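# Wheel cart with paper through door into yellow bay

## Task

Move the utility cart from this room, past the self-closing door, into the other room and leave it parked in the yellow bay so that every one of its four wheels sits fully within the taped outline and none rests on the tape. The case of copy paper must be lying in the cart's top tray with no part of it overhanging the tray's edges. At the end the door must be closed. Either one robot or both may be used, and no robot may topple or be left leaning.

## Robot and tools

Robots: r1 and r2 are identical Hello Robot Stretch 4 units. Each has an omni-wheel base, a lift that rides up a mast, an arm that telescopes straight ahead, a wrist with yaw, pitch and roll, and a two-finger gripper. Height is about 1.6 m; the base edge lies within 0.23 m of the base origin. A loose object may occasionally get nudged by something.

Frames: the base frame has its origin on the floor below the base centre, x ahead, y to the left, z up, in metres. hand_pose is reported in this frame (a point between the open fingertips) and may be somewhat off. The odometry frame is where the base frame was when the scene began; base_odometry just integrates wheel rotation, so slip is counted as motion. Heading is in radians, left positive, -3.142 to 3.142. Each robot uses only its own frames, so their relative placement comes only from camera images, lidar_m and wrist_depth_mm.

move: one object per robot, keys r1 and r2, plus cameras and blocking. blocking must be false or the action is refused; the call comes back in about 0.5 s while motion continues. Inside a robot's object:
- base: a relative offset from where that base last reported itself (or its live position if a move was still running). translate_m = metres ahead (negative backs up), -2 to 2; strafe_m = metres to the left (negative right), -2 to 2; rotate_rad = radians counter-clockwise seen from above, -3.2 to 3.2. translate_m and strafe_m may be combined for a straight diagonal without turning; rotate_rad goes alone.
- joints: absolute targets by name. lift_m 0 to 1.2 m; arm_m 0 to 0.55 m extension; wrist_yaw_rad -1.134 to 4.276 (0 ahead, positive left, 3.14 folded back, over 3.4 the arm may obstruct); wrist_pitch_rad -1.117 to 4.259 (0 level, 1.57 pointing down); wrist_roll_rad -1.117 to 4.259 (0 fingers level, positive clockwise viewed from behind); gripper_m -0.038 to 0.141, the fingertip gap in metres with a fixed bias of up to 0.015; -0.02 or less makes the fingers press together. Done tolerances: 0.004 for lengths, 0.02 rad for wrist angles. Targets outside range are clipped and reported.
- pace: slow, default, fast or max. Base 0.1/0.3/0.4/0.6 m/s and 1/2/3/4 rad/s; lift 0.15/0.3/0.4/0.5 m/s; arm 0.1/0.4/0.6/0.7 m/s; wrist always 1.82 rad/s. With the lift above 0.2 m at the start of a base move, base speed is reduced, down to 0.3 m/s and 1 rad/s at 1.2 m.
- speeds: per-joint top speed overriding pace (not for gripper_m).
- contact_limits: 0 (gentlest) to 1 for arm_m, lift_m, translate_m, strafe_m, rotate_rad, set next to that same command; default 0.5. A base limit persists until a later action names base. Even at 0 the arm needs roughly 15 to 40 N to stop; for a light press use 0 and aim 1 to 3 mm past contact. When lifting a load keep lift_m's limit at least 0.15 for 1 kg, 0.3 for 2 kg.
- end_of_arm: "enable_torque" on its own, to revive wrist or gripper motors that shut off.
All motions in one action start at once. A new move replaces only the targets it names; everything else keeps going. An action may not exceed 15 s; a motion is cut at 14 s (time_out).

cameras: a list of camera names, ["all"], or []; omitted means none for an action and all for an empty call. An empty move returns full state and images.

wait(seconds 0 to 10): lets time pass and returns state, ending early once any running robot comes to rest. wait(0) shows the line "earlier move".
stop: brakes everything and returns at rest; if a stop line says slack wheels still do not hold, call stop again.
zoom_image: camera plus region [x0, y0, x1, y1] in pixels from the top-left, at most 504 by 504, on that camera's newest image.
finished_scene: give the current scene number; irreversible, and the goal must hold without the robots.

Results: "move" lists robots commanded; "as last shown" marks an uncommanded robot whose lines are repeated from before. "pictures" gives image order. Statuses: moving, done (wheels turned the commanded amount, slip or not), off_target, and uncommanded stops contact_stop, time_out, limit_stop_at_own_body, limit_stop_at_tilt (lean over 6 degrees), torque_fault. An uncommanded stop or a refused call cancels the remaining move, wait and finished_scene calls in that reply. on_its_own tells what joints or wheels did unprompted (held, slack, off). lidar_m: 12 ranges in metres, 30-degree sectors starting straight ahead and going counter-clockwise (4th left, 7th behind, 10th right); "-" is nothing seen or closer than 0.25 m. wrist_depth_mm: 7x7 grid of depths, 100 to 2000 mm. base_tilt in degrees (forward, right), biased up to 3. A gap over about 0.1 rad between turned_by_wheels and turned_by_imu suggests a collision or slip. motor_effort in percent, servo_current in mA, peaks in brackets.

Gripping: command a gap more than 0.015 below the object's width; lower squeezes harder. Neither the reading nor done proves a grasp; check servo_current. Close to -0.02 or less behind a handle. Open before turning over a thin rim.

Avoid: any firm contact between the robots (base touching another robot, gripping its fingers); one robot may travel up to 3 cm per metre more than the other, which strains a shared load. More than 1 kg in hand with arm_m above 0.2 risks tipping when moving or stopping. Self-collision risk with the gripper above the base and a low lift, with tilted-up and rolled or right-turned wrists, or a folded-back wrist. Do not drop things, slam the door, hit hard, or push strongly. The simulation keeps running while you compose replies.

Each tool is called as a command line: name --argument value for each argument, lists and objects as JSON in quotes; but a table of rows of numbers goes row by row, as --pt "numbers of a row", without its own name.

## Session

move --blocking false

Scene clock: 0.00 s.
r1.base_odometry: x=+0.000 y=+0.000 heading=+0.000
r1.turned_by_wheels: +0.000
r1.turned_by_imu: +0.000
r1.base_tilt: forward=-1.6 right=+1.3
r1.lidar_m: 1.92 2.25 3.81 1.93 0.97 0.84 0.83 0.93 0.77 0.76 0.93 1.59
r1.base_status: not commanded
r1.joint_positions: lift_m=+0.127 arm_m=+0.000 wrist_yaw_rad=+3.089 wrist_pitch_rad=+0.002 wrist_roll_rad=+0.000 gripper_m=+0.056
r1.joint_status: not commanded
r1.measured_speeds: all 0
r1.motor_effort: lift_m=+20 arm_m=-4 wheel_0=+0 wheel_1=+1 wheel_2=+1
r1.servo_current: wrist_yaw_rad=39 wrist_pitch_rad=46 wrist_roll_rad=65 gripper_m=39
r1.hand_pose: x=-0.1125 y=+0.1024 z=+0.3046 quat_wxyz=(+0.026, -0.001, +0.000, +1.000) (m; r1's base frame)
r1.wrist_depth_mm: 137 138 - - - - - / 113 139 - - - - - / 117 140 224 - - - - / 137 161 - - - - - / - - - - - - - / - - 191 - 187 - - / 842 759 750 788 788 732 768
r2.base_odometry: x=+0.000 y=+0.000 heading=+0.000
r2.turned_by_wheels: +0.000
r2.turned_by_imu: +0.000
r2.base_tilt: forward=-0.6 right=+0.1
r2.lidar_m: 2.02 1.45 1.40 1.49 2.01 2.22 2.34 3.17 1.60 3.62 2.59 2.46
r2.base_status: not commanded
r2.joint_positions: lift_m=+0.295 arm_m=+0.000 wrist_yaw_rad=+3.133 wrist_pitch_rad=+0.002 wrist_roll_rad=+0.000 gripper_m=+0.056
r2.joint_status: not commanded
r2.measured_speeds: all 0
r2.motor_effort: lift_m=+18 arm_m=-4 wheel_0=+0 wheel_1=-1 wheel_2=+0
r2.servo_current: wrist_yaw_rad=46 wrist_pitch_rad=39 wrist_roll_rad=46 gripper_m=59
r2.hand_pose: x=-0.1167 y=+0.0898 z=+0.4727 quat_wxyz=(+0.004, -0.001, +0.000, +1.000) (m; r2's base frame)
r2.wrist_depth_mm: - 140 - - - - - / - 126 150 - - - - / - 130 185 - - - - / 144 143 272 - - - - / 229 - - - - - - / 226 1576 196 1576 190 1618 1464 / 226 1060 1138 - - 1025 1060
pictures: r1_head_camera, r1_head_left_camera, r1_head_right_camera, r1_wrist_camera, r2_head_camera, r2_head_left_camera, r2_head_right_camera, r2_wrist_camera
Images, in order (width x height): r1_head_camera 420x560, r1_head_left_camera 420x672, r1_head_right_camera 420x672, r1_wrist_camera 616x392, r2_head_camera 420x560, r2_head_left_camera 420x672, r2_head_right_camera 420x672, r2_wrist_camera 616x392.

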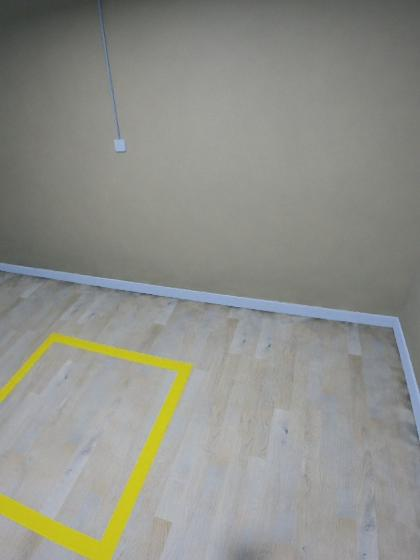

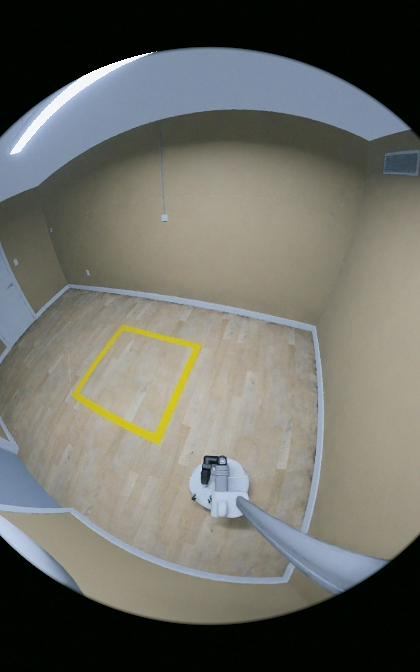

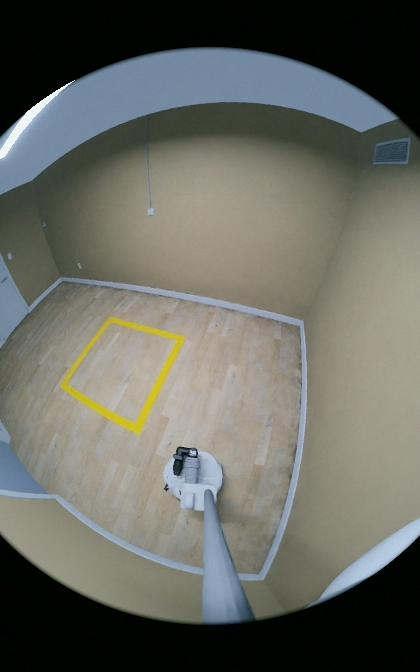

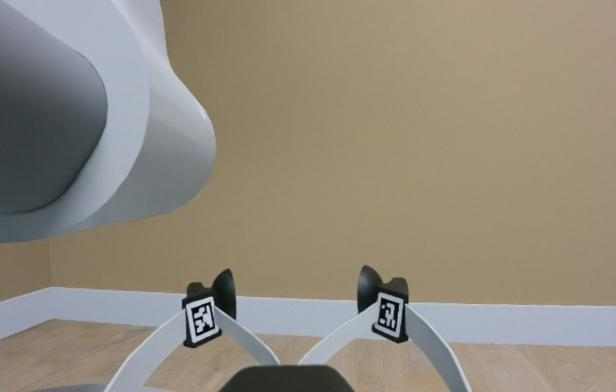

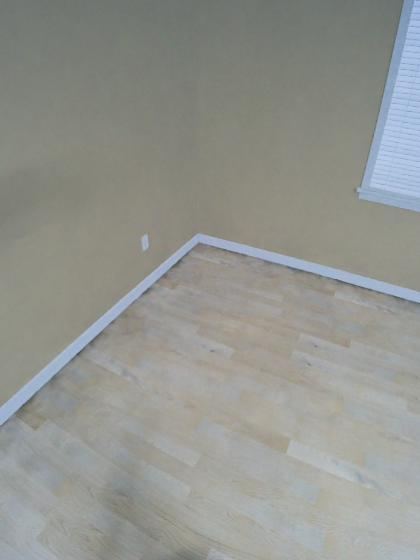

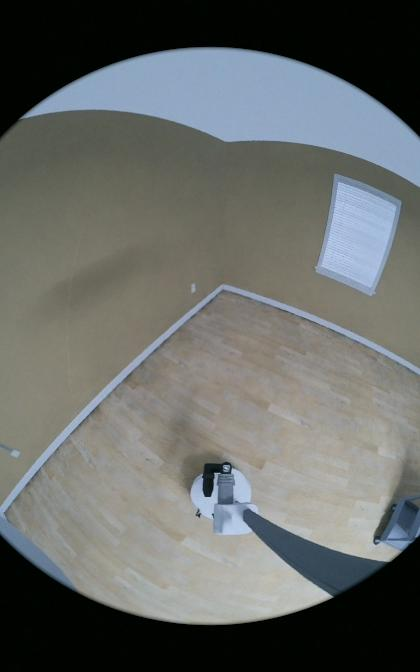

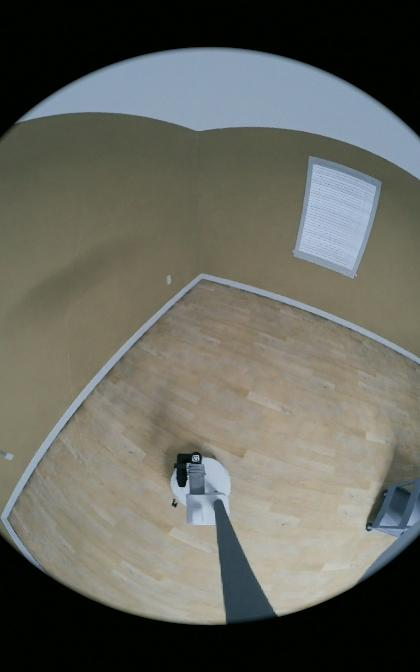

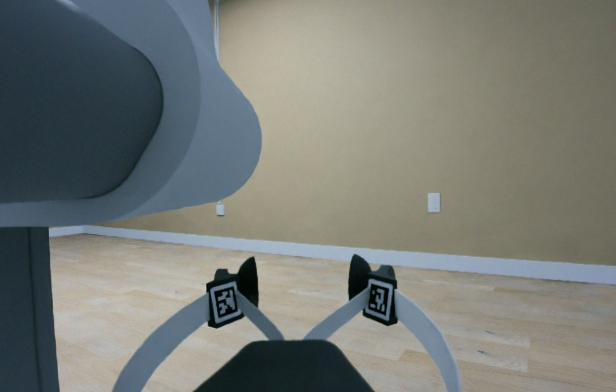

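move --blocking false --r1 '{"base":{"rotate_rad":1.3}}' --r2 '{"base":{"rotate_rad":-1.7}}'

wait --seconds 2.5 --cameras '["r1_head_camera","r1_head_left_camera","r2_head_camera","r2_head_left_camera","r2_head_right_camera"]'

Scene clock: 3.83 s.
move: r1 moving; r2 moving
r1.base_odometry: x=+0.000 y=+0.000 heading=+0.252
r1.turned_by_wheels: +0.252
r1.turned_by_imu: +0.252
r1.base_tilt: forward=-1.6 right=+1.2
r1.lidar_m: 1.98 2.71 3.66 1.25 0.89 0.80 0.87 0.80 0.77 0.82 1.11 1.92
r1.base_status: rotate_rad moving
r1.joint_positions: lift_m=+0.127 arm_m=+0.000 wrist_yaw_rad=+3.089 wrist_pitch_rad=+0.002 wrist_roll_rad=+0.000 gripper_m=+0.056
r1.joint_status: not commanded
r1.measured_speeds: translate_m=-0.001 strafe_m=-0.001 rotate_rad=+0.980 lift_m=+0.000 arm_m=+0.000 wrist_yaw_rad=+0.000 wrist_pitch_rad=+0.000 wrist_roll_rad=+0.000
r1.motor_effort: lift_m=+20(20) arm_m=-4(4) wheel_0=-8(9) wheel_1=-6(9) wheel_2=-7(7)
r1.servo_current: wrist_yaw_rad=59(59) wrist_pitch_rad=39(46) wrist_roll_rad=46(59) gripper_m=39(39)
r1.hand_pose: x=-0.1125 y=+0.1024 z=+0.3046 quat_wxyz=(+0.026, -0.001, +0.000, +1.000)
r1.wrist_depth_mm: 136 138 - - - - - / 113 139 - - - - - / 114 139 226 - - - - / 137 162 - - - - - / - - - - - - - / - 1060 190 - 187 - - / 778 750 750 798 750 699 732
r2.base_odometry: x=+0.000 y=+0.000 heading=-0.252
r2.turned_by_wheels: -0.252
r2.turned_by_imu: -0.244
r2.base_tilt: forward=-0.7 right=+0.1
r2.lidar_m: 2.52 1.62 1.40 1.40 1.67 2.23 2.24 2.64 1.59 1.63 2.93 2.49
r2.base_status: rotate_rad moving
r2.joint_positions: lift_m=+0.295 arm_m=+0.000 wrist_yaw_rad=+3.133 wrist_pitch_rad=+0.002 wrist_roll_rad=+0.000 gripper_m=+0.056
r2.joint_status: not commanded
r2.measured_speeds: translate_m=+0.000 strafe_m=+0.000 rotate_rad=-0.974 lift_m=+0.000 arm_m=+0.000 wrist_yaw_rad=+0.000 wrist_pitch_rad=+0.000 wrist_roll_rad=+0.000
r2.motor_effort: lift_m=+18(18) arm_m=-4(4) wheel_0=+8(9) wheel_1=+8(10) wheel_2=+9(11)
r2.servo_current: wrist_yaw_rad=33(52) wrist_pitch_rad=39(46) wrist_roll_rad=52(52) gripper_m=39(59)
r2.hand_pose: x=-0.1167 y=+0.0898 z=+0.4727 quat_wxyz=(+0.004, -0.001, +0.000, +1.000)
r2.wrist_depth_mm: - 141 - - - - - / - 127 150 - - - - / - 130 184 - - - - / 144 143 272 - - - - / 229 - - - - - - / 227 1576 196 1576 190 1661 1464 / 226 1060 1138 - - 1060 1060
pictures: none

Scene clock: 5.23 s.
earlier move: r1 done; r2 moving
r1.base_odometry: x=+0.000 y=+0.000 heading=+1.300
r1.turned_by_wheels: +1.048
r1.turned_by_imu: +1.053
r1.base_tilt: forward=-1.6 right=+1.3
r1.lidar_m: 3.79 1.23 0.89 0.83 0.88 0.82 0.77 0.81 1.10 1.93 2.00 2.67
r1.base_status: done
r1.joint_positions: lift_m=+0.127 arm_m=+0.000 wrist_yaw_rad=+3.089 wrist_pitch_rad=+0.002 wrist_roll_rad=+0.000 gripper_m=+0.056
r1.joint_status: not commanded
r1.measured_speeds: all 0
r1.motor_effort: lift_m=+20(20) arm_m=-4(4) wheel_0=-4(10) wheel_1=-1(9) wheel_2=-1(8)
r1.servo_current: wrist_yaw_rad=52(65) wrist_pitch_rad=46(52) wrist_roll_rad=59(65) gripper_m=39(46)
r1.hand_pose: x=-0.1125 y=+0.1024 z=+0.3046 quat_wxyz=(+0.026, -0.001, +0.000, +1.000)
r1.wrist_depth_mm: 136 138 - - - - - / 113 139 - - - - - / 118 140 229 - - - - / 137 162 - - - - - / - - - - - - - / - - 191 - 187 - - / 788 707 750 143 778 768 809
r2.base_odometry: x=+0.000 y=+0.000 heading=-1.699
r2.turned_by_wheels: -1.448
r2.turned_by_imu: -1.409
r2.base_tilt: forward=-0.6 right=+0.0
r2.lidar_m: 1.72 2.73 2.48 2.30 1.54 1.40 1.44 1.80 2.23 2.27 2.85 1.60
r2.base_status: rotate_rad moving
r2.joint_positions: lift_m=+0.295 arm_m=+0.000 wrist_yaw_rad=+3.133 wrist_pitch_rad=+0.002 wrist_roll_rad=+0.000 gripper_m=+0.056
r2.joint_status: not commanded
r2.measured_speeds: all 0
r2.motor_effort: lift_m=+18(18) arm_m=-4(4) wheel_0=+2(11) wheel_1=+3(11) wheel_2=+4(11)
r2.servo_current: wrist_yaw_rad=39(59) wrist_pitch_rad=46(46) wrist_roll_rad=39(52) gripper_m=46(59)
r2.hand_pose: x=-0.1167 y=+0.0898 z=+0.4727 quat_wxyz=(+0.004, -0.001, +0.000, +1.000)
r2.wrist_depth_mm: - 140 - - - - - / - 126 141 - - - - / - 129 185 - - - - / 144 143 207 - - - - / 229 - - - - - - / 227 1576 195 1336 190 - - / 226 1078 1138 - - 1042 1060
wait: 1.40 of 2.5 s (r1 has come to rest)
Images, in order (width x height): r1_head_camera 420x560, r1_head_left_camera 420x672, r2_head_camera 420x560, r2_head_left_camera 420x672, r2_head_right_camera 420x672.

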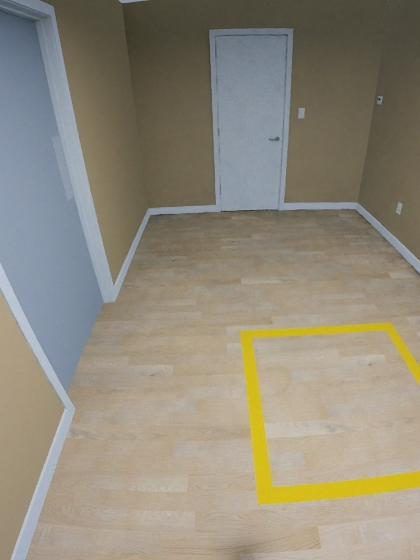

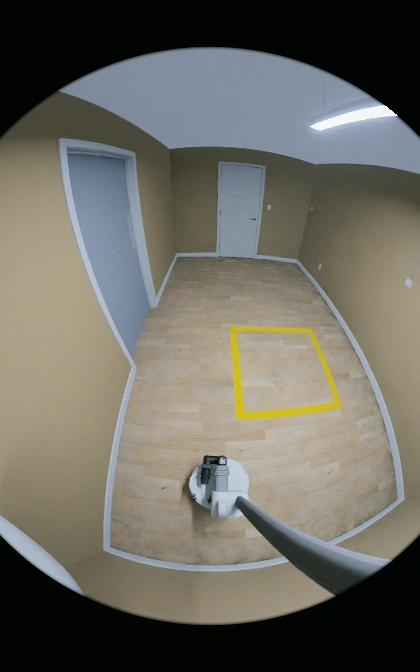

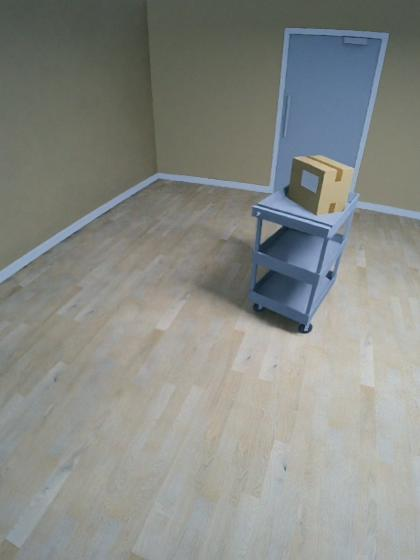

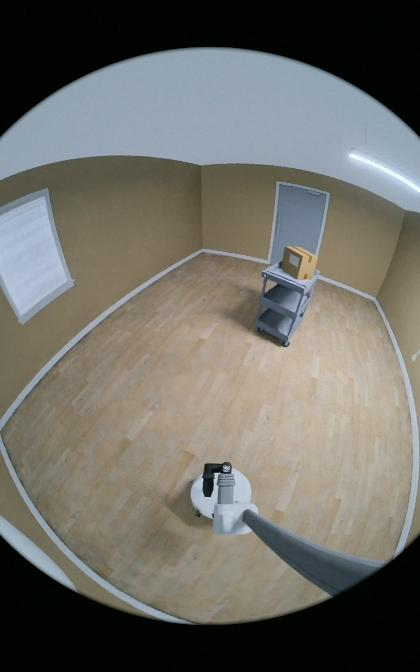

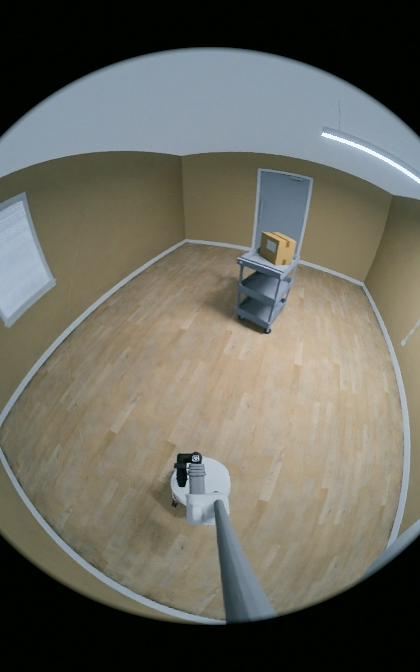

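zoom_image --camera "r2_head_camera" --region '[220, 10, 420, 350]'

zoom_image --camera "r1_head_camera" --region '[0, 0, 220, 420]'

zoom_image --camera "r2_head_left_camera" --region '[220, 160, 400, 360]'

Scaled by 1.482 from the camera's image (finer frame: 1200x1600).

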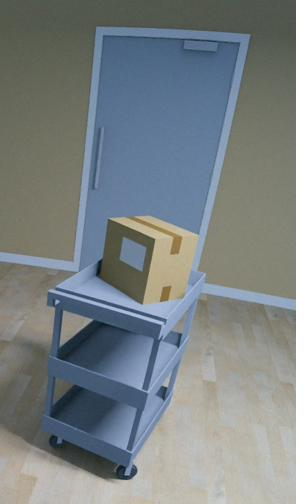

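Scaled by 1.200 from the camera's image (finer frame: 600x800).

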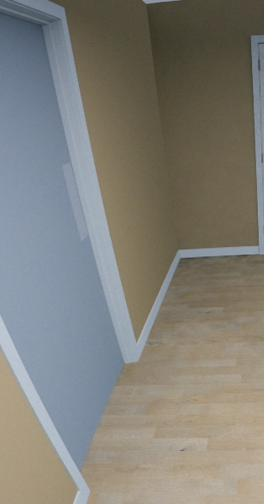

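Scaled by 2.520 from the camera's image (finer frame: 600x960).

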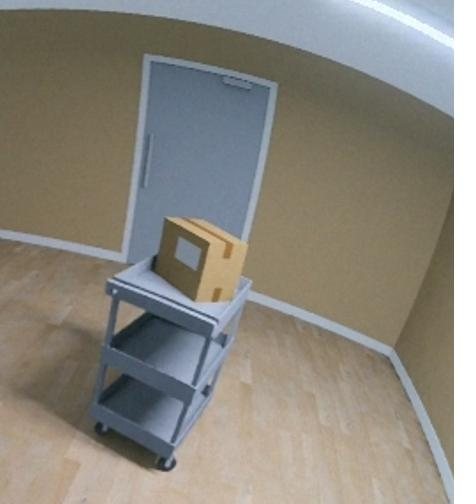

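move --blocking false --r1 '{"base":{"rotate_rad":0.08}}' --r2 '{"base":{"rotate_rad":-0.48},"joints":{"lift_m":0.6}}'

wait --seconds 1

move --blocking false --r1 '{"base":{"translate_m":1.8}}' --cameras '["r2_head_camera","r2_head_left_camera"]'

Scene clock: 61.20 s.
earlier move: r2 done
move: r1 moving; r2 moving
r1.base_odometry: x=+0.000 y=+0.000 heading=+1.379
r1.turned_by_wheels: +0.080
r1.turned_by_imu: +0.080
r1.base_tilt: forward=-1.6 right=+1.3
r1.lidar_m: 2.83 1.16 0.86 0.84 0.89 0.80 0.77 0.84 1.22 1.93 2.03 2.89
r1.base_status: rotate_rad moving
r1.joint_positions: lift_m=+0.127 arm_m=+0.000 wrist_yaw_rad=+3.089 wrist_pitch_rad=+0.002 wrist_roll_rad=+0.000 gripper_m=+0.056
r1.joint_status: not commanded
r1.measured_speeds: all 0
r1.motor_effort: lift_m=+20(20) arm_m=-4(4) wheel_0=-2(8) wheel_1=-3(8) wheel_2=-1(7)
r1.servo_current: wrist_yaw_rad=46(52) wrist_pitch_rad=46(46) wrist_roll_rad=59(65) gripper_m=39(46)
r1.hand_pose: x=-0.1125 y=+0.1024 z=+0.3046 quat_wxyz=(+0.026, -0.001, +0.000, +1.000)
r1.wrist_depth_mm: 136 138 - - - - - / 114 139 - - - - - / 117 139 229 - - - - / 137 162 - - - - - / - - - - - - - / - - 190 - 187 - - / 788 707 750 143 759 778 809
r2.base_odometry: x=+0.000 y=+0.000 heading=-1.951
r2.turned_by_wheels: -0.252
r2.turned_by_imu: -0.244
r2.base_tilt: forward=-0.6 right=+0.1
r2.lidar_m: 1.62 3.15 2.49 2.49 1.78 1.44 1.41 1.54 2.25 2.22 2.45 3.83
r2.base_status: rotate_rad moving
r2.joint_positions: lift_m=+0.333 arm_m=+0.000 wrist_yaw_rad=+3.133 wrist_pitch_rad=+0.002 wrist_roll_rad=+0.000 gripper_m=+0.056
r2.joint_status: lift_m moving
r2.measured_speeds: translate_m=-0.001 strafe_m=+0.000 rotate_rad=-0.961 lift_m=+0.146 arm_m=+0.000 wrist_yaw_rad=+0.000 wrist_pitch_rad=+0.000 wrist_roll_rad=+0.000
r2.motor_effort: lift_m=+22(23) arm_m=-4(4) wheel_0=+10(11) wheel_1=+8(10) wheel_2=+10(12)
r2.servo_current: wrist_yaw_rad=46(59) wrist_pitch_rad=39(46) wrist_roll_rad=52(59) gripper_m=46(52)
r2.hand_pose: x=-0.1167 y=+0.0898 z=+0.5103 quat_wxyz=(+0.004, -0.001, +0.000, +1.000)
r2.wrist_depth_mm: - 141 - - - - - / - 126 141 - - - - / - 129 185 - - - - / 144 144 206 - - - - / 220 - - - - - - / 220 1576 191 1397 189 - - / 226 1118 1229 - - 1098 1118
pictures: none

Scene clock: 61.40 s.
earlier move: r1 done; r2 moving
r1.base_odometry: x=+0.000 y=+0.000 heading=+1.379
r1.turned_by_wheels: +0.000
r1.turned_by_imu: +0.000
r1.base_tilt: forward=-1.6 right=+1.2
r1.lidar_m: 2.85 1.16 0.85 0.82 0.90 0.81 0.77 0.82 1.21 1.92 2.04 2.90
r1.base_status: done
r1.joint_positions: lift_m=+0.127 arm_m=+0.000 wrist_yaw_rad=+3.089 wrist_pitch_rad=+0.002 wrist_roll_rad=+0.000 gripper_m=+0.056
r1.joint_status: not commanded
r1.measured_speeds: all 0
r1.motor_effort: lift_m=+20(20) arm_m=-4(4) wheel_0=-4(8) wheel_1=-1(8) wheel_2=+0(7)
r1.servo_current: wrist_yaw_rad=46(52) wrist_pitch_rad=39(46) wrist_roll_rad=65(65) gripper_m=39(46)
r1.hand_pose: x=-0.1125 y=+0.1024 z=+0.3046 quat_wxyz=(+0.026, -0.001, +0.000, +1.000)
r1.wrist_depth_mm: 136 139 - - - - - / 113 139 - - - - - / 118 139 229 - - - - / 137 162 - - - - - / - - - - - - - / - - 190 - 188 - - / 788 699 750 143 750 778 820
r2.base_odometry: x=+0.000 y=+0.000 heading=-2.102
r2.turned_by_wheels: -0.151
r2.turned_by_imu: -0.148
r2.base_tilt: forward=-0.7 right=+0.1
r2.lidar_m: 1.59 3.56 2.58 2.50 1.97 1.48 1.40 1.48 2.02 2.22 2.31 3.21
r2.base_status: rotate_rad moving
r2.joint_positions: lift_m=+0.369 arm_m=+0.000 wrist_yaw_rad=+3.133 wrist_pitch_rad=+0.002 wrist_roll_rad=+0.000 gripper_m=+0.056
r2.joint_status: lift_m moving
r2.measured_speeds: translate_m=-0.002 strafe_m=-0.001 rotate_rad=-0.593 lift_m=+0.206 arm_m=+0.000 wrist_yaw_rad=+0.000 wrist_pitch_rad=+0.000 wrist_roll_rad=+0.000
r2.motor_effort: lift_m=+26(26) arm_m=-4(4) wheel_0=+3(11) wheel_1=+3(10) wheel_2=+4(12)
r2.servo_current: wrist_yaw_rad=46(59) wrist_pitch_rad=39(46) wrist_roll_rad=52(59) gripper_m=46(52)
r2.hand_pose: x=-0.1167 y=+0.0898 z=+0.5466 quat_wxyz=(+0.004, -0.001, +0.000, +1.000)
r2.wrist_depth_mm: - 141 - - - - - / - 126 141 - - - - / - 129 185 - - - - / 144 144 207 - - - - / 219 - - - - - - / 220 - 190 171 190 - - / 227 1182 1281 - - 1160 1182
wait: 0.20 of 1 s (r1 has come to rest)
pictures: none

Scene clock: 61.90 s.
earlier move: r2 moving
move: r1 moving
r1.base_odometry: x=+0.006 y=+0.031 heading=+1.379
r1.turned_by_wheels: +0.000
r1.turned_by_imu: +0.000
r1.base_tilt: forward=-1.6 right=+1.3
r1.lidar_m: 2.84 1.16 0.86 0.84 0.90 0.84 0.80 0.87 1.26 1.93 2.04 2.92
r1.base_status: translate_m moving
r1.joint_positions: lift_m=+0.127 arm_m=+0.000 wrist_yaw_rad=+3.089 wrist_pitch_rad=+0.002 wrist_roll_rad=+0.000 gripper_m=+0.056
r1.joint_status: not commanded
r1.measured_speeds: translate_m=+0.122 strafe_m=+0.000 rotate_rad=+0.001 lift_m=+0.000 arm_m=+0.000 wrist_yaw_rad=+0.000 wrist_pitch_rad=+0.000 wrist_roll_rad=+0.000
r1.motor_effort: lift_m=+20(20) arm_m=-4(4) wheel_0=+5(7) wheel_1=+5(7) wheel_2=-8(10)
r1.servo_current: wrist_yaw_rad=59(65) wrist_pitch_rad=46(52) wrist_roll_rad=46(59) gripper_m=39(46)
r1.hand_pose: x=-0.1125 y=+0.1024 z=+0.3046 quat_wxyz=(+0.026, -0.001, +0.000, +1.000)
r1.wrist_depth_mm: 136 138 - - - - - / 113 139 - - - - - / 114 140 225 - - - - / 137 163 - - - - - / - - - - - - - / - - 190 - 187 - - / 788 715 759 809 788 768 809
r2.base_odometry: x=+0.000 y=+0.000 heading=-2.178
r2.turned_by_wheels: -0.076
r2.turned_by_imu: -0.074
r2.base_tilt: forward=-0.7 right=+0.1
r2.lidar_m: 1.62 1.74 2.66 2.49 2.18 1.51 1.39 1.44 1.87 2.21 2.27 2.98
r2.base_status: rotate_rad moving
r2.joint_positions: lift_m=+0.500 arm_m=+0.000 wrist_yaw_rad=+3.133 wrist_pitch_rad=+0.002 wrist_roll_rad=+0.000 gripper_m=+0.056
r2.joint_status: lift_m moving
r2.measured_speeds: translate_m=+0.000 strafe_m=+0.000 rotate_rad=+0.000 lift_m=+0.249 arm_m=+0.000 wrist_yaw_rad=+0.000 wrist_pitch_rad=+0.000 wrist_roll_rad=+0.000
r2.motor_effort: lift_m=+24(25) arm_m=-4(4) wheel_0=+3(5) wheel_1=+3(4) wheel_2=+4(5)
r2.servo_current: wrist_yaw_rad=46(59) wrist_pitch_rad=39(46) wrist_roll_rad=52(52) gripper_m=46(52)
r2.hand_pose: x=-0.1167 y=+0.0898 z=+0.6782 quat_wxyz=(+0.004, -0.001, +0.000, +1.000)
r2.wrist_depth_mm: - 140 - - - - - / - 126 142 - - - - / - 129 185 - - - - / 144 143 207 - - - - / 220 - - - - - - / 220 - 190 - 189 - - / 225 1366 - - - 1430 1430
Images, in order (width x height): r2_head_camera 420x560, r2_head_left_camera 420x672.

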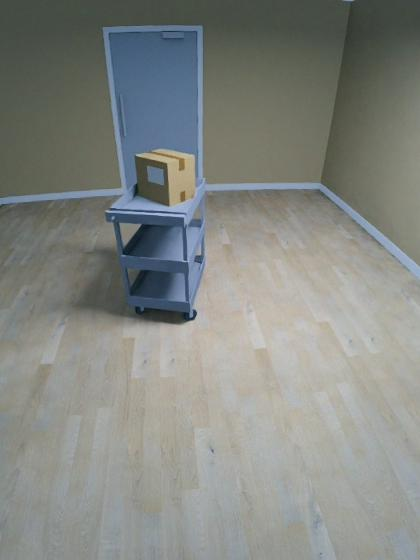

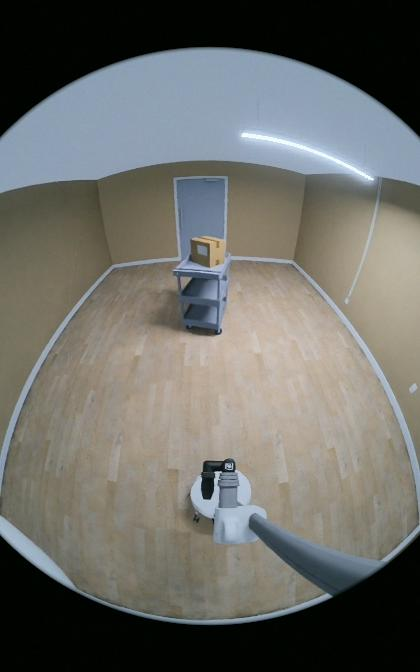

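move --blocking false --r2 '{"base":{"translate_m":0.55,"strafe_m":0.3},"joints":{"lift_m":0.8,"wrist_yaw_rad":0,"wrist_pitch_rad":0.5,"gripper_m":0.1}}'

wait --seconds 3 --cameras '["r2_head_camera","r2_wrist_camera","r1_head_left_camera"]'

wait --seconds 3 --cameras '["r2_head_camera","r2_wrist_camera","r1_head_left_camera"]'

Scene clock: 71.70 s.
earlier move: r1 done; r2 done
move: r2 moving
r1.base_odometry: x=+0.342 y=+1.767 heading=+1.379
r1.turned_by_wheels: +0.000
r1.turned_by_imu: +0.000
r1.base_tilt: forward=-1.6 right=+1.3
r1.lidar_m: 2.13 1.04 0.81 0.82 0.90 1.15 2.56 2.77 2.09 2.03 2.13 2.21
r1.base_status: done
r1.joint_positions: lift_m=+0.127 arm_m=+0.000 wrist_yaw_rad=+3.089 wrist_pitch_rad=+0.002 wrist_roll_rad=+0.000 gripper_m=+0.056
r1.joint_status: not commanded
r1.measured_speeds: all 0
r1.motor_effort: lift_m=+20(20) arm_m=-4(4) wheel_0=+2(2) wheel_1=+0(1) wheel_2=+1(2)
r1.servo_current: wrist_yaw_rad=39(65) wrist_pitch_rad=46(52) wrist_roll_rad=52(65) gripper_m=39(46)
r1.hand_pose: x=-0.1125 y=+0.1024 z=+0.3046 quat_wxyz=(+0.026, -0.001, +0.000, +1.000)
r1.wrist_depth_mm: 136 138 - - - - - / 113 139 - - - - - / 118 140 273 - - - - / 137 162 - - - - - / 1921 - - - - - - / 1205 1205 192 1182 187 1160 - / 842 707 750 798 788 778 809
r2.base_odometry: x=-0.004 y=-0.035 heading=-2.178
r2.turned_by_wheels: +0.000
r2.turned_by_imu: +0.002
r2.base_tilt: forward=-0.7 right=+0.1
r2.lidar_m: 1.58 1.75 2.68 2.47 2.24 1.53 1.44 1.45 1.92 2.23 2.30 2.98
r2.base_status: translate_m moving; strafe_m moving
r2.joint_positions: lift_m=+0.638 arm_m=+0.000 wrist_yaw_rad=+2.570 wrist_pitch_rad=+0.470 wrist_roll_rad=+0.000 gripper_m=+0.075
r2.joint_status: lift_m moving; wrist_yaw_rad moving; wrist_pitch_rad moving; gripper_m moving
r2.measured_speeds: translate_m=+0.121 strafe_m=+0.068 rotate_rad=-0.004 lift_m=+0.146 arm_m=+0.000 wrist_yaw_rad=-1.740 wrist_pitch_rad=+0.705 wrist_roll_rad=+0.000
r2.motor_effort: lift_m=+24(25) arm_m=-4(4) wheel_0=+3(9) wheel_1=+10(12) wheel_2=-12(12)
r2.servo_current: wrist_yaw_rad=124(124) wrist_pitch_rad=72(85) wrist_roll_rad=52(52) gripper_m=117(117)
r2.hand_pose: x=+0.0019 y=+0.2126 z=+0.6852 quat_wxyz=(+0.274, -0.223, +0.066, +0.933)
r2.wrist_depth_mm: - - - - - - - / - - - - - - - / - - - - - - - / - - 1661 1756 1708 1756 1618 / 1336 1397 1397 1366 1366 1366 1308 / 1138 1138 189 1118 189 1118 1060 / 991 946 976 - 976 917 931
pictures: none

Scene clock: 74.63 s.
earlier move: r2 done
r1.base_odometry: x=+0.342 y=+1.767 heading=+1.379
r1.turned_by_wheels: +0.000
r1.turned_by_imu: +0.000
r1.base_tilt: forward=-1.6 right=+1.3
r1.lidar_m: 2.14 1.03 0.80 0.83 0.90 1.17 2.56 2.72 2.10 2.02 2.14 2.22
r1.base_status: done
r1.joint_positions: lift_m=+0.127 arm_m=+0.000 wrist_yaw_rad=+3.089 wrist_pitch_rad=+0.002 wrist_roll_rad=+0.000 gripper_m=+0.056
r1.joint_status: not commanded
r1.measured_speeds: all 0
r1.motor_effort: lift_m=+20(20) arm_m=-4(4) wheel_0=+1(2) wheel_1=+0(1) wheel_2=+1(2)
r1.servo_current: wrist_yaw_rad=59(72) wrist_pitch_rad=46(52) wrist_roll_rad=52(72) gripper_m=39(46)
r1.hand_pose: x=-0.1125 y=+0.1024 z=+0.3046 quat_wxyz=(+0.026, -0.001, +0.000, +1.000)
r1.wrist_depth_mm: 136 139 - - - - - / 113 139 - - - - - / 118 140 273 - - - - / 137 162 - - - - - / 1863 - - - - - - / 1182 1205 192 1182 187 1138 - / 842 699 750 798 788 788 820
r2.base_odometry: x=-0.067 y=-0.623 heading=-2.178
r2.turned_by_wheels: +0.000
r2.turned_by_imu: +0.001
r2.base_tilt: forward=-0.7 right=+0.0
r2.lidar_m: 1.06 3.48 2.40 2.19 2.27 2.07 1.98 2.03 2.63 2.49 2.54 3.30
r2.base_status: done
r2.joint_positions: lift_m=+0.800 arm_m=+0.000 wrist_yaw_rad=+0.003 wrist_pitch_rad=+0.499 wrist_roll_rad=+0.000 gripper_m=+0.100
r2.joint_status: all done
r2.measured_speeds: all 0
r2.motor_effort: lift_m=+21(25) arm_m=-4(4) wheel_0=+5(9) wheel_1=+2(12) wheel_2=-4(13)
r2.servo_current: wrist_yaw_rad=33(150) wrist_pitch_rad=46(85) wrist_roll_rad=52(65) gripper_m=52(117)
r2.hand_pose: x=+0.4244 y=-0.0867 z=+0.8400 quat_wxyz=(+0.969, +0.000, +0.247, +0.001)
r2.wrist_depth_mm: - - - 1098 - - - / - - - - - - - / - - - - - - - / - - 1921 - 1808 1863 1863 / 1576 1537 1537 - 1499 1499 1464 / 1308 1281 195 1281 195 1255 1255 / 1118 1098 1118 - 1118 1098 1078
wait: 2.93 of 3 s (r2 has come to rest)
pictures: r1_head_left_camera, r2_head_camera, r2_wrist_camera
Images, in order (width x height): r1_head_left_camera 420x672, r2_head_camera 420x560, r2_wrist_camera 616x392.

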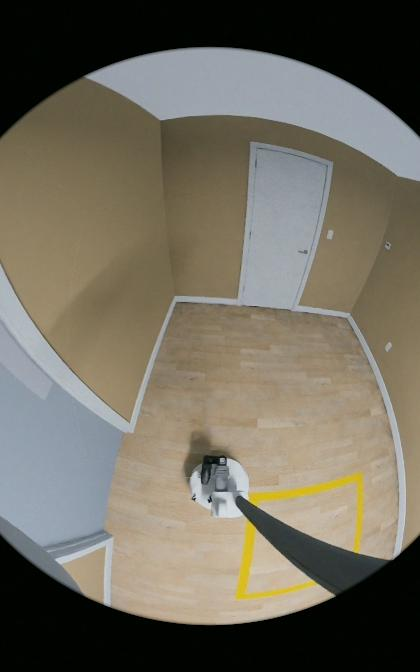

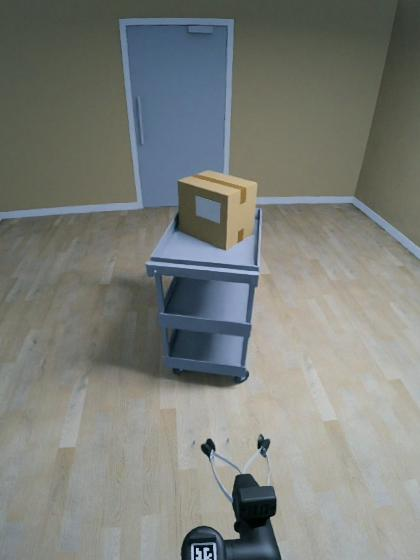

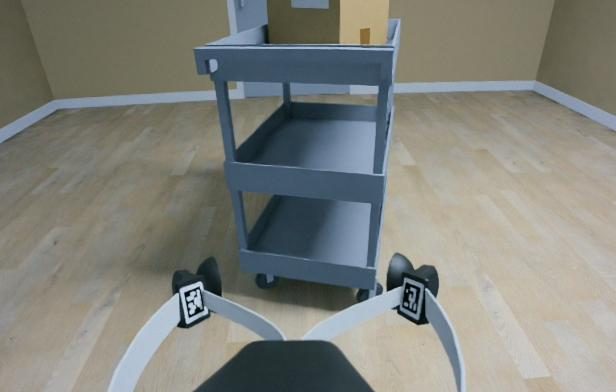

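Scene clock: 77.63 s.
r1.base_odometry: x=+0.342 y=+1.767 heading=+1.379
r1.turned_by_wheels: +0.000
r1.turned_by_imu: +0.000
r1.base_tilt: forward=-1.6 right=+1.2
r1.lidar_m: 2.11 1.02 0.81 0.82 0.90 1.19 2.55 2.73 2.09 2.02 2.12 2.18
r1.base_status: done
r1.joint_positions: lift_m=+0.127 arm_m=+0.000 wrist_yaw_rad=+3.089 wrist_pitch_rad=+0.002 wrist_roll_rad=+0.000 gripper_m=+0.056
r1.joint_status: not commanded
r1.measured_speeds: all 0
r1.motor_effort: lift_m=+20(20) arm_m=-4(4) wheel_0=+1(2) wheel_1=+0(1) wheel_2=+2(2)
r1.servo_current: wrist_yaw_rad=39(72) wrist_pitch_rad=39(52) wrist_roll_rad=46(72) gripper_m=46(46)
r1.hand_pose: x=-0.1125 y=+0.1024 z=+0.3046 quat_wxyz=(+0.026, -0.001, +0.000, +1.000)
r1.wrist_depth_mm: 136 138 - - - - - / 113 139 - - - - - / 118 139 273 - - - - / 137 162 - - - - - / 1921 - - - - - - / 1160 1182 192 1182 187 1160 - / 854 715 759 798 798 778 820
r2.base_odometry: x=-0.067 y=-0.623 heading=-2.178
r2.turned_by_wheels: +0.000
r2.turned_by_imu: +0.000
r2.base_tilt: forward=-0.7 right=+0.1
r2.lidar_m: 1.07 3.47 2.41 2.21 2.30 2.13 1.96 2.03 2.60 2.45 2.57 3.31
r2.base_status: done
r2.joint_positions: lift_m=+0.800 arm_m=+0.000 wrist_yaw_rad=+0.003 wrist_pitch_rad=+0.499 wrist_roll_rad=+0.000 gripper_m=+0.100
r2.joint_status: all done
r2.measured_speeds: all 0
r2.motor_effort: lift_m=+21(25) arm_m=-4(4) wheel_0=+5(9) wheel_1=+2(12) wheel_2=-4(13)
r2.servo_current: wrist_yaw_rad=39(150) wrist_pitch_rad=39(85) wrist_roll_rad=52(65) gripper_m=46(117)
r2.hand_pose: x=+0.4244 y=-0.0867 z=+0.8400 quat_wxyz=(+0.969, +0.000, +0.247, +0.001)
r2.wrist_depth_mm: - - - 1098 - - - / - - - - - - - / - - - - - - - / - - 1863 - 1808 1863 1808 / 1576 1537 1499 - 1499 1499 1464 / 1308 1308 196 1255 194 1255 1229 / 1138 1098 1118 - 1118 1078 1098
wait: 3.00 s; at rest by 0.27 s
pictures: r1_head_left_camera, r2_head_camera, r2_wrist_camera
Images, in order (width x height): r1_head_left_camera 420x672, r2_head_camera 420x560, r2_wrist_camera 616x392.

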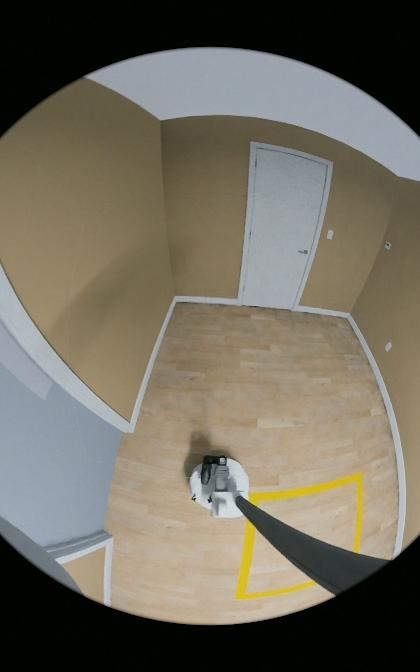

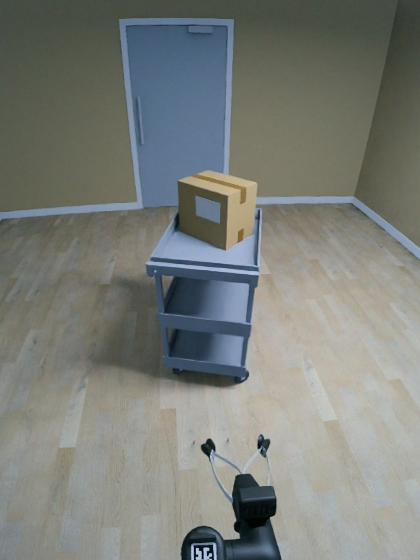

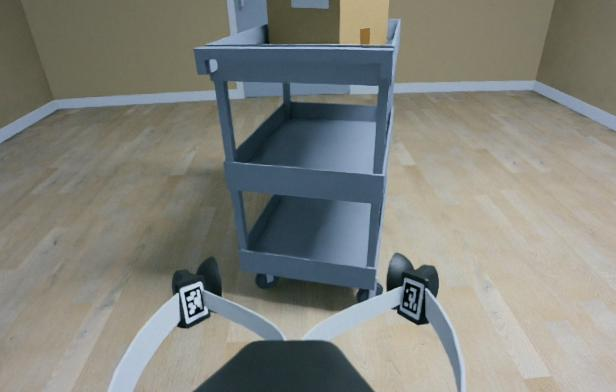

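zoom_image --camera "r2_head_camera" --region '[130, 160, 280, 290]'

zoom_image --camera "r2_wrist_camera" --region '[180, 0, 420, 120]'

zoom_image --camera "r1_head_left_camera" --region '[0, 250, 250, 620]'

Scaled by 3.360 from the camera's image (finer frame: 1200x1600).

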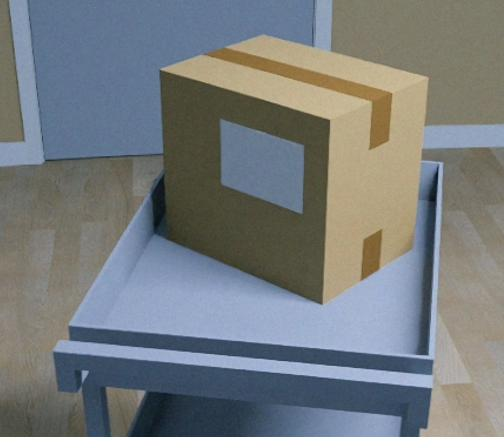

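Scaled by 2.100.

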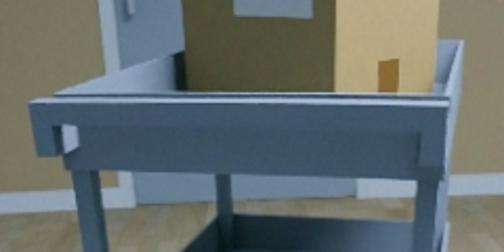

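Scaled by 1.362 from the camera's image (finer frame: 600x960).

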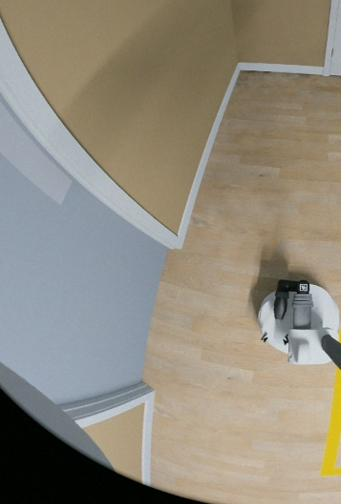

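move --blocking false --r2 '{"base":{"rotate_rad":-0.08},"joints":{"lift_m":0.64,"wrist_pitch_rad":0,"wrist_roll_rad":1.57}}' --r1 '{"base":{"rotate_rad":1.59},"joints":{"lift_m":0.7}}'

wait --seconds 2

wait --seconds 3 --cameras '["r2_head_camera","r2_wrist_camera","r1_head_camera"]'

Scene clock: 101.50 s.
move: r1 moving; r2 moving
r1.base_odometry: x=+0.342 y=+1.767 heading=+1.631
r1.turned_by_wheels: +0.252
r1.turned_by_imu: +0.252
r1.base_tilt: forward=-1.7 right=+1.3
r1.lidar_m: 1.46 0.85 0.81 0.83 1.01 1.67 2.56 2.32 2.04 2.04 2.43 2.12
r1.base_status: rotate_rad moving
r1.joint_positions: lift_m=+0.164 arm_m=+0.000 wrist_yaw_rad=+3.089 wrist_pitch_rad=+0.002 wrist_roll_rad=+0.000 gripper_m=+0.056
r1.joint_status: lift_m moving
r1.measured_speeds: translate_m=+0.002 strafe_m=-0.001 rotate_rad=+0.974 lift_m=+0.146 arm_m=+0.000 wrist_yaw_rad=+0.000 wrist_pitch_rad=+0.000 wrist_roll_rad=+0.000
r1.motor_effort: lift_m=+26(29) arm_m=-4(4) wheel_0=-10(10) wheel_1=-8(8) wheel_2=-6(8)
r1.servo_current: wrist_yaw_rad=46(65) wrist_pitch_rad=39(46) wrist_roll_rad=59(59) gripper_m=46(46)
r1.hand_pose: x=-0.1125 y=+0.1024 z=+0.3421 quat_wxyz=(+0.026, -0.001, +0.000, +1.000)
r1.wrist_depth_mm: 136 139 - - - - - / 113 139 - - - - - / 117 140 272 - - - - / 137 162 - - - - - / - - - - - - - / 1281 1255 192 1308 187 1229 1160 / 931 820 809 878 854 842 891
r2.base_odometry: x=-0.067 y=-0.623 heading=-2.257
r2.turned_by_wheels: -0.079
r2.turned_by_imu: -0.077
r2.base_tilt: forward=-0.7 right=+0.0
r2.lidar_m: 1.08 3.81 2.49 2.20 2.28 2.17 1.96 2.00 2.51 2.49 2.50 3.14
r2.base_status: rotate_rad moving
r2.joint_positions: lift_m=+0.762 arm_m=+0.000 wrist_yaw_rad=+0.003 wrist_pitch_rad=+0.036 wrist_roll_rad=+0.589 gripper_m=+0.100
r2.joint_status: lift_m moving; wrist_pitch_rad moving; wrist_roll_rad moving
r2.measured_speeds: translate_m=+0.000 strafe_m=+0.000 rotate_rad=+0.000 lift_m=-0.146 arm_m=+0.000 wrist_yaw_rad=+0.000 wrist_pitch_rad=-0.706 wrist_roll_rad=+1.820
r2.motor_effort: lift_m=+14(22) arm_m=-4(4) wheel_0=+1(9) wheel_1=+1(7) wheel_2=+4(9)
r2.servo_current: wrist_yaw_rad=39(52) wrist_pitch_rad=111(143) wrist_roll_rad=78(111) gripper_m=59(59)
r2.hand_pose: x=+0.4594 y=-0.0867 z=+0.9302 quat_wxyz=(+0.957, +0.290, +0.018, -0.004)
r2.wrist_depth_mm: - - - - - - - / - - - - - - - / - - - - - - - / - - - 1182 - - - / - - - 917 - - 1708 / - - 193 1576 186 1576 1336 / - - - - - 1336 1160
pictures: none

Scene clock: 102.73 s.
earlier move: r1 moving; r2 done
r1.base_odometry: x=+0.342 y=+1.767 heading=+2.967
r1.turned_by_wheels: +1.336
r1.turned_by_imu: +1.343
r1.base_tilt: forward=-1.6 right=+1.3
r1.lidar_m: 0.82 0.88 1.18 2.55 2.72 2.07 2.02 2.17 2.21 2.15 1.05 0.82
r1.base_status: rotate_rad moving
r1.joint_positions: lift_m=+0.498 arm_m=+0.000 wrist_yaw_rad=+3.089 wrist_pitch_rad=+0.002 wrist_roll_rad=+0.000 gripper_m=+0.056
r1.joint_status: lift_m moving
r1.measured_speeds: translate_m=+0.000 strafe_m=+0.001 rotate_rad=+0.129 lift_m=+0.300 arm_m=+0.000 wrist_yaw_rad=+0.000 wrist_pitch_rad=+0.000 wrist_roll_rad=+0.000
r1.motor_effort: lift_m=+27(29) arm_m=-4(4) wheel_0=-4(10) wheel_1=-1(9) wheel_2=+0(8)
r1.servo_current: wrist_yaw_rad=46(65) wrist_pitch_rad=39(46) wrist_roll_rad=46(72) gripper_m=39(46)
r1.hand_pose: x=-0.1125 y=+0.1024 z=+0.6751 quat_wxyz=(+0.026, -0.001, +0.000, +1.000)
r1.wrist_depth_mm: 136 138 - - - - - / 113 139 - - - - - / 118 140 272 - - - - / 137 162 - - - - - / - - - - - - - / - - 193 - 188 - - / 1708 1464 1537 153 1576 1537 1661
r2.base_odometry: x=-0.067 y=-0.623 heading=-2.257
r2.turned_by_wheels: +0.000
r2.turned_by_imu: +0.000
r2.base_tilt: forward=-0.7 right=+0.1
r2.lidar_m: 1.06 3.84 2.50 2.22 2.29 2.20 1.96 2.00 2.48 2.48 2.49 3.13
r2.base_status: done
r2.joint_positions: lift_m=+0.640 arm_m=+0.000 wrist_yaw_rad=+0.003 wrist_pitch_rad=+0.008 wrist_roll_rad=+1.568 gripper_m=+0.100
r2.joint_status: all done
r2.measured_speeds: all 0
r2.motor_effort: lift_m=+14(22) arm_m=-4(4) wheel_0=+3(9) wheel_1=+1(7) wheel_2=+3(9)
r2.servo_current: wrist_yaw_rad=46(65) wrist_pitch_rad=46(143) wrist_roll_rad=39(111) gripper_m=52(59)
r2.hand_pose: x=+0.4595 y=-0.0867 z=+0.8162 quat_wxyz=(+0.708, +0.706, +0.004, -0.002)
r2.wrist_depth_mm: - - - - - 1576 1118 / - - - - - 1576 1118 / - - - - - 1576 1118 / - - - 1229 1008 1397 946 / - - 1281 1182 1336 - 1025 / - - 192 931 193 - 1025 / - - - - - 1618 1138
wait: 1.23 of 2 s (r2 has come to rest)
pictures: none

Scene clock: 104.20 s.
earlier move: r1 done
r1.base_odometry: x=+0.342 y=+1.767 heading=+2.969
r1.turned_by_wheels: +0.002
r1.turned_by_imu: +0.002
r1.base_tilt: forward=-1.5 right=+1.3
r1.lidar_m: 0.82 0.90 1.18 2.55 2.73 2.05 2.01 2.17 2.19 2.12 1.03 0.79
r1.base_status: done
r1.joint_positions: lift_m=+0.699 arm_m=+0.000 wrist_yaw_rad=+3.089 wrist_pitch_rad=+0.002 wrist_roll_rad=+0.000 gripper_m=+0.056
r1.joint_status: all done
r1.measured_speeds: all 0
r1.motor_effort: lift_m=+25(29) arm_m=-4(4) wheel_0=-3(10) wheel_1=-2(9) wheel_2=+0(8)
r1.servo_current: wrist_yaw_rad=39(65) wrist_pitch_rad=39(52) wrist_roll_rad=52(72) gripper_m=39(52)
r1.hand_pose: x=-0.1125 y=+0.1024 z=+0.8771 quat_wxyz=(+0.026, -0.001, +0.000, +1.000)
r1.wrist_depth_mm: 136 138 - - - - - / 113 139 - - - - - / 117 140 270 - - - - / 137 161 - - - - - / - - - - - - - / - - 193 - 188 - - / - 1921 1808 153 - 1863 -
r2.base_odometry: x=-0.067 y=-0.623 heading=-2.257
r2.turned_by_wheels: +0.000
r2.turned_by_imu: +0.000
r2.base_tilt: forward=-0.7 right=+0.1
r2.lidar_m: 1.06 3.81 2.45 2.23 2.25 2.15 1.97 1.99 2.49 2.49 2.51 3.11
r2.base_status: done
r2.joint_positions: lift_m=+0.640 arm_m=+0.000 wrist_yaw_rad=+0.003 wrist_pitch_rad=+0.008 wrist_roll_rad=+1.568 gripper_m=+0.100
r2.joint_status: all done
r2.measured_speeds: all 0
r2.motor_effort: lift_m=+14(22) arm_m=-4(4) wheel_0=+3(9) wheel_1=+1(7) wheel_2=+3(9)
r2.servo_current: wrist_yaw_rad=39(65) wrist_pitch_rad=52(143) wrist_roll_rad=39(111) gripper_m=46(59)
r2.hand_pose: x=+0.4595 y=-0.0867 z=+0.8162 quat_wxyz=(+0.708, +0.706, +0.004, -0.002)
r2.wrist_depth_mm: - - - - - 1618 1098 / - - - - - 1576 1118 / - - - - - 1618 1098 / - - - 1229 1008 1430 960 / - - 1281 1205 1336 - 1008 / - - 192 946 194 - 1008 / - - - - - 1618 1118
wait: 1.47 of 3 s (r1 has come to rest)
pictures: r1_head_camera, r2_head_camera, r2_wrist_camera
Images, in order (width x height): r1_head_camera 420x560, r2_head_camera 420x560, r2_wrist_camera 616x392.

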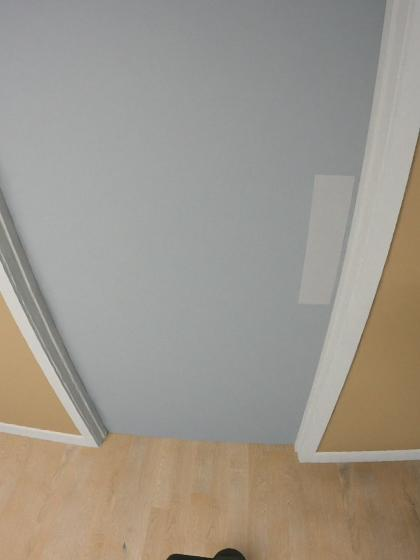

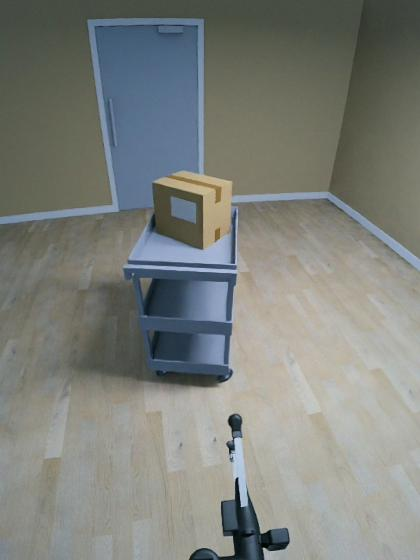

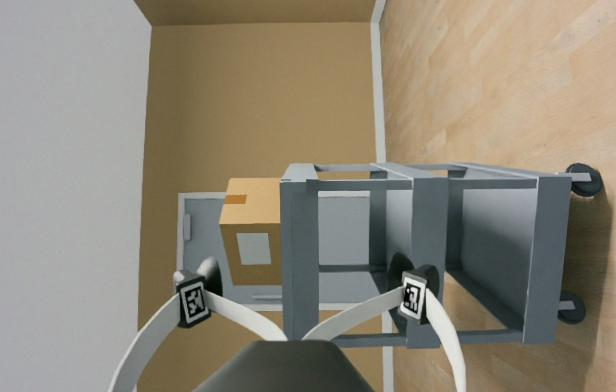

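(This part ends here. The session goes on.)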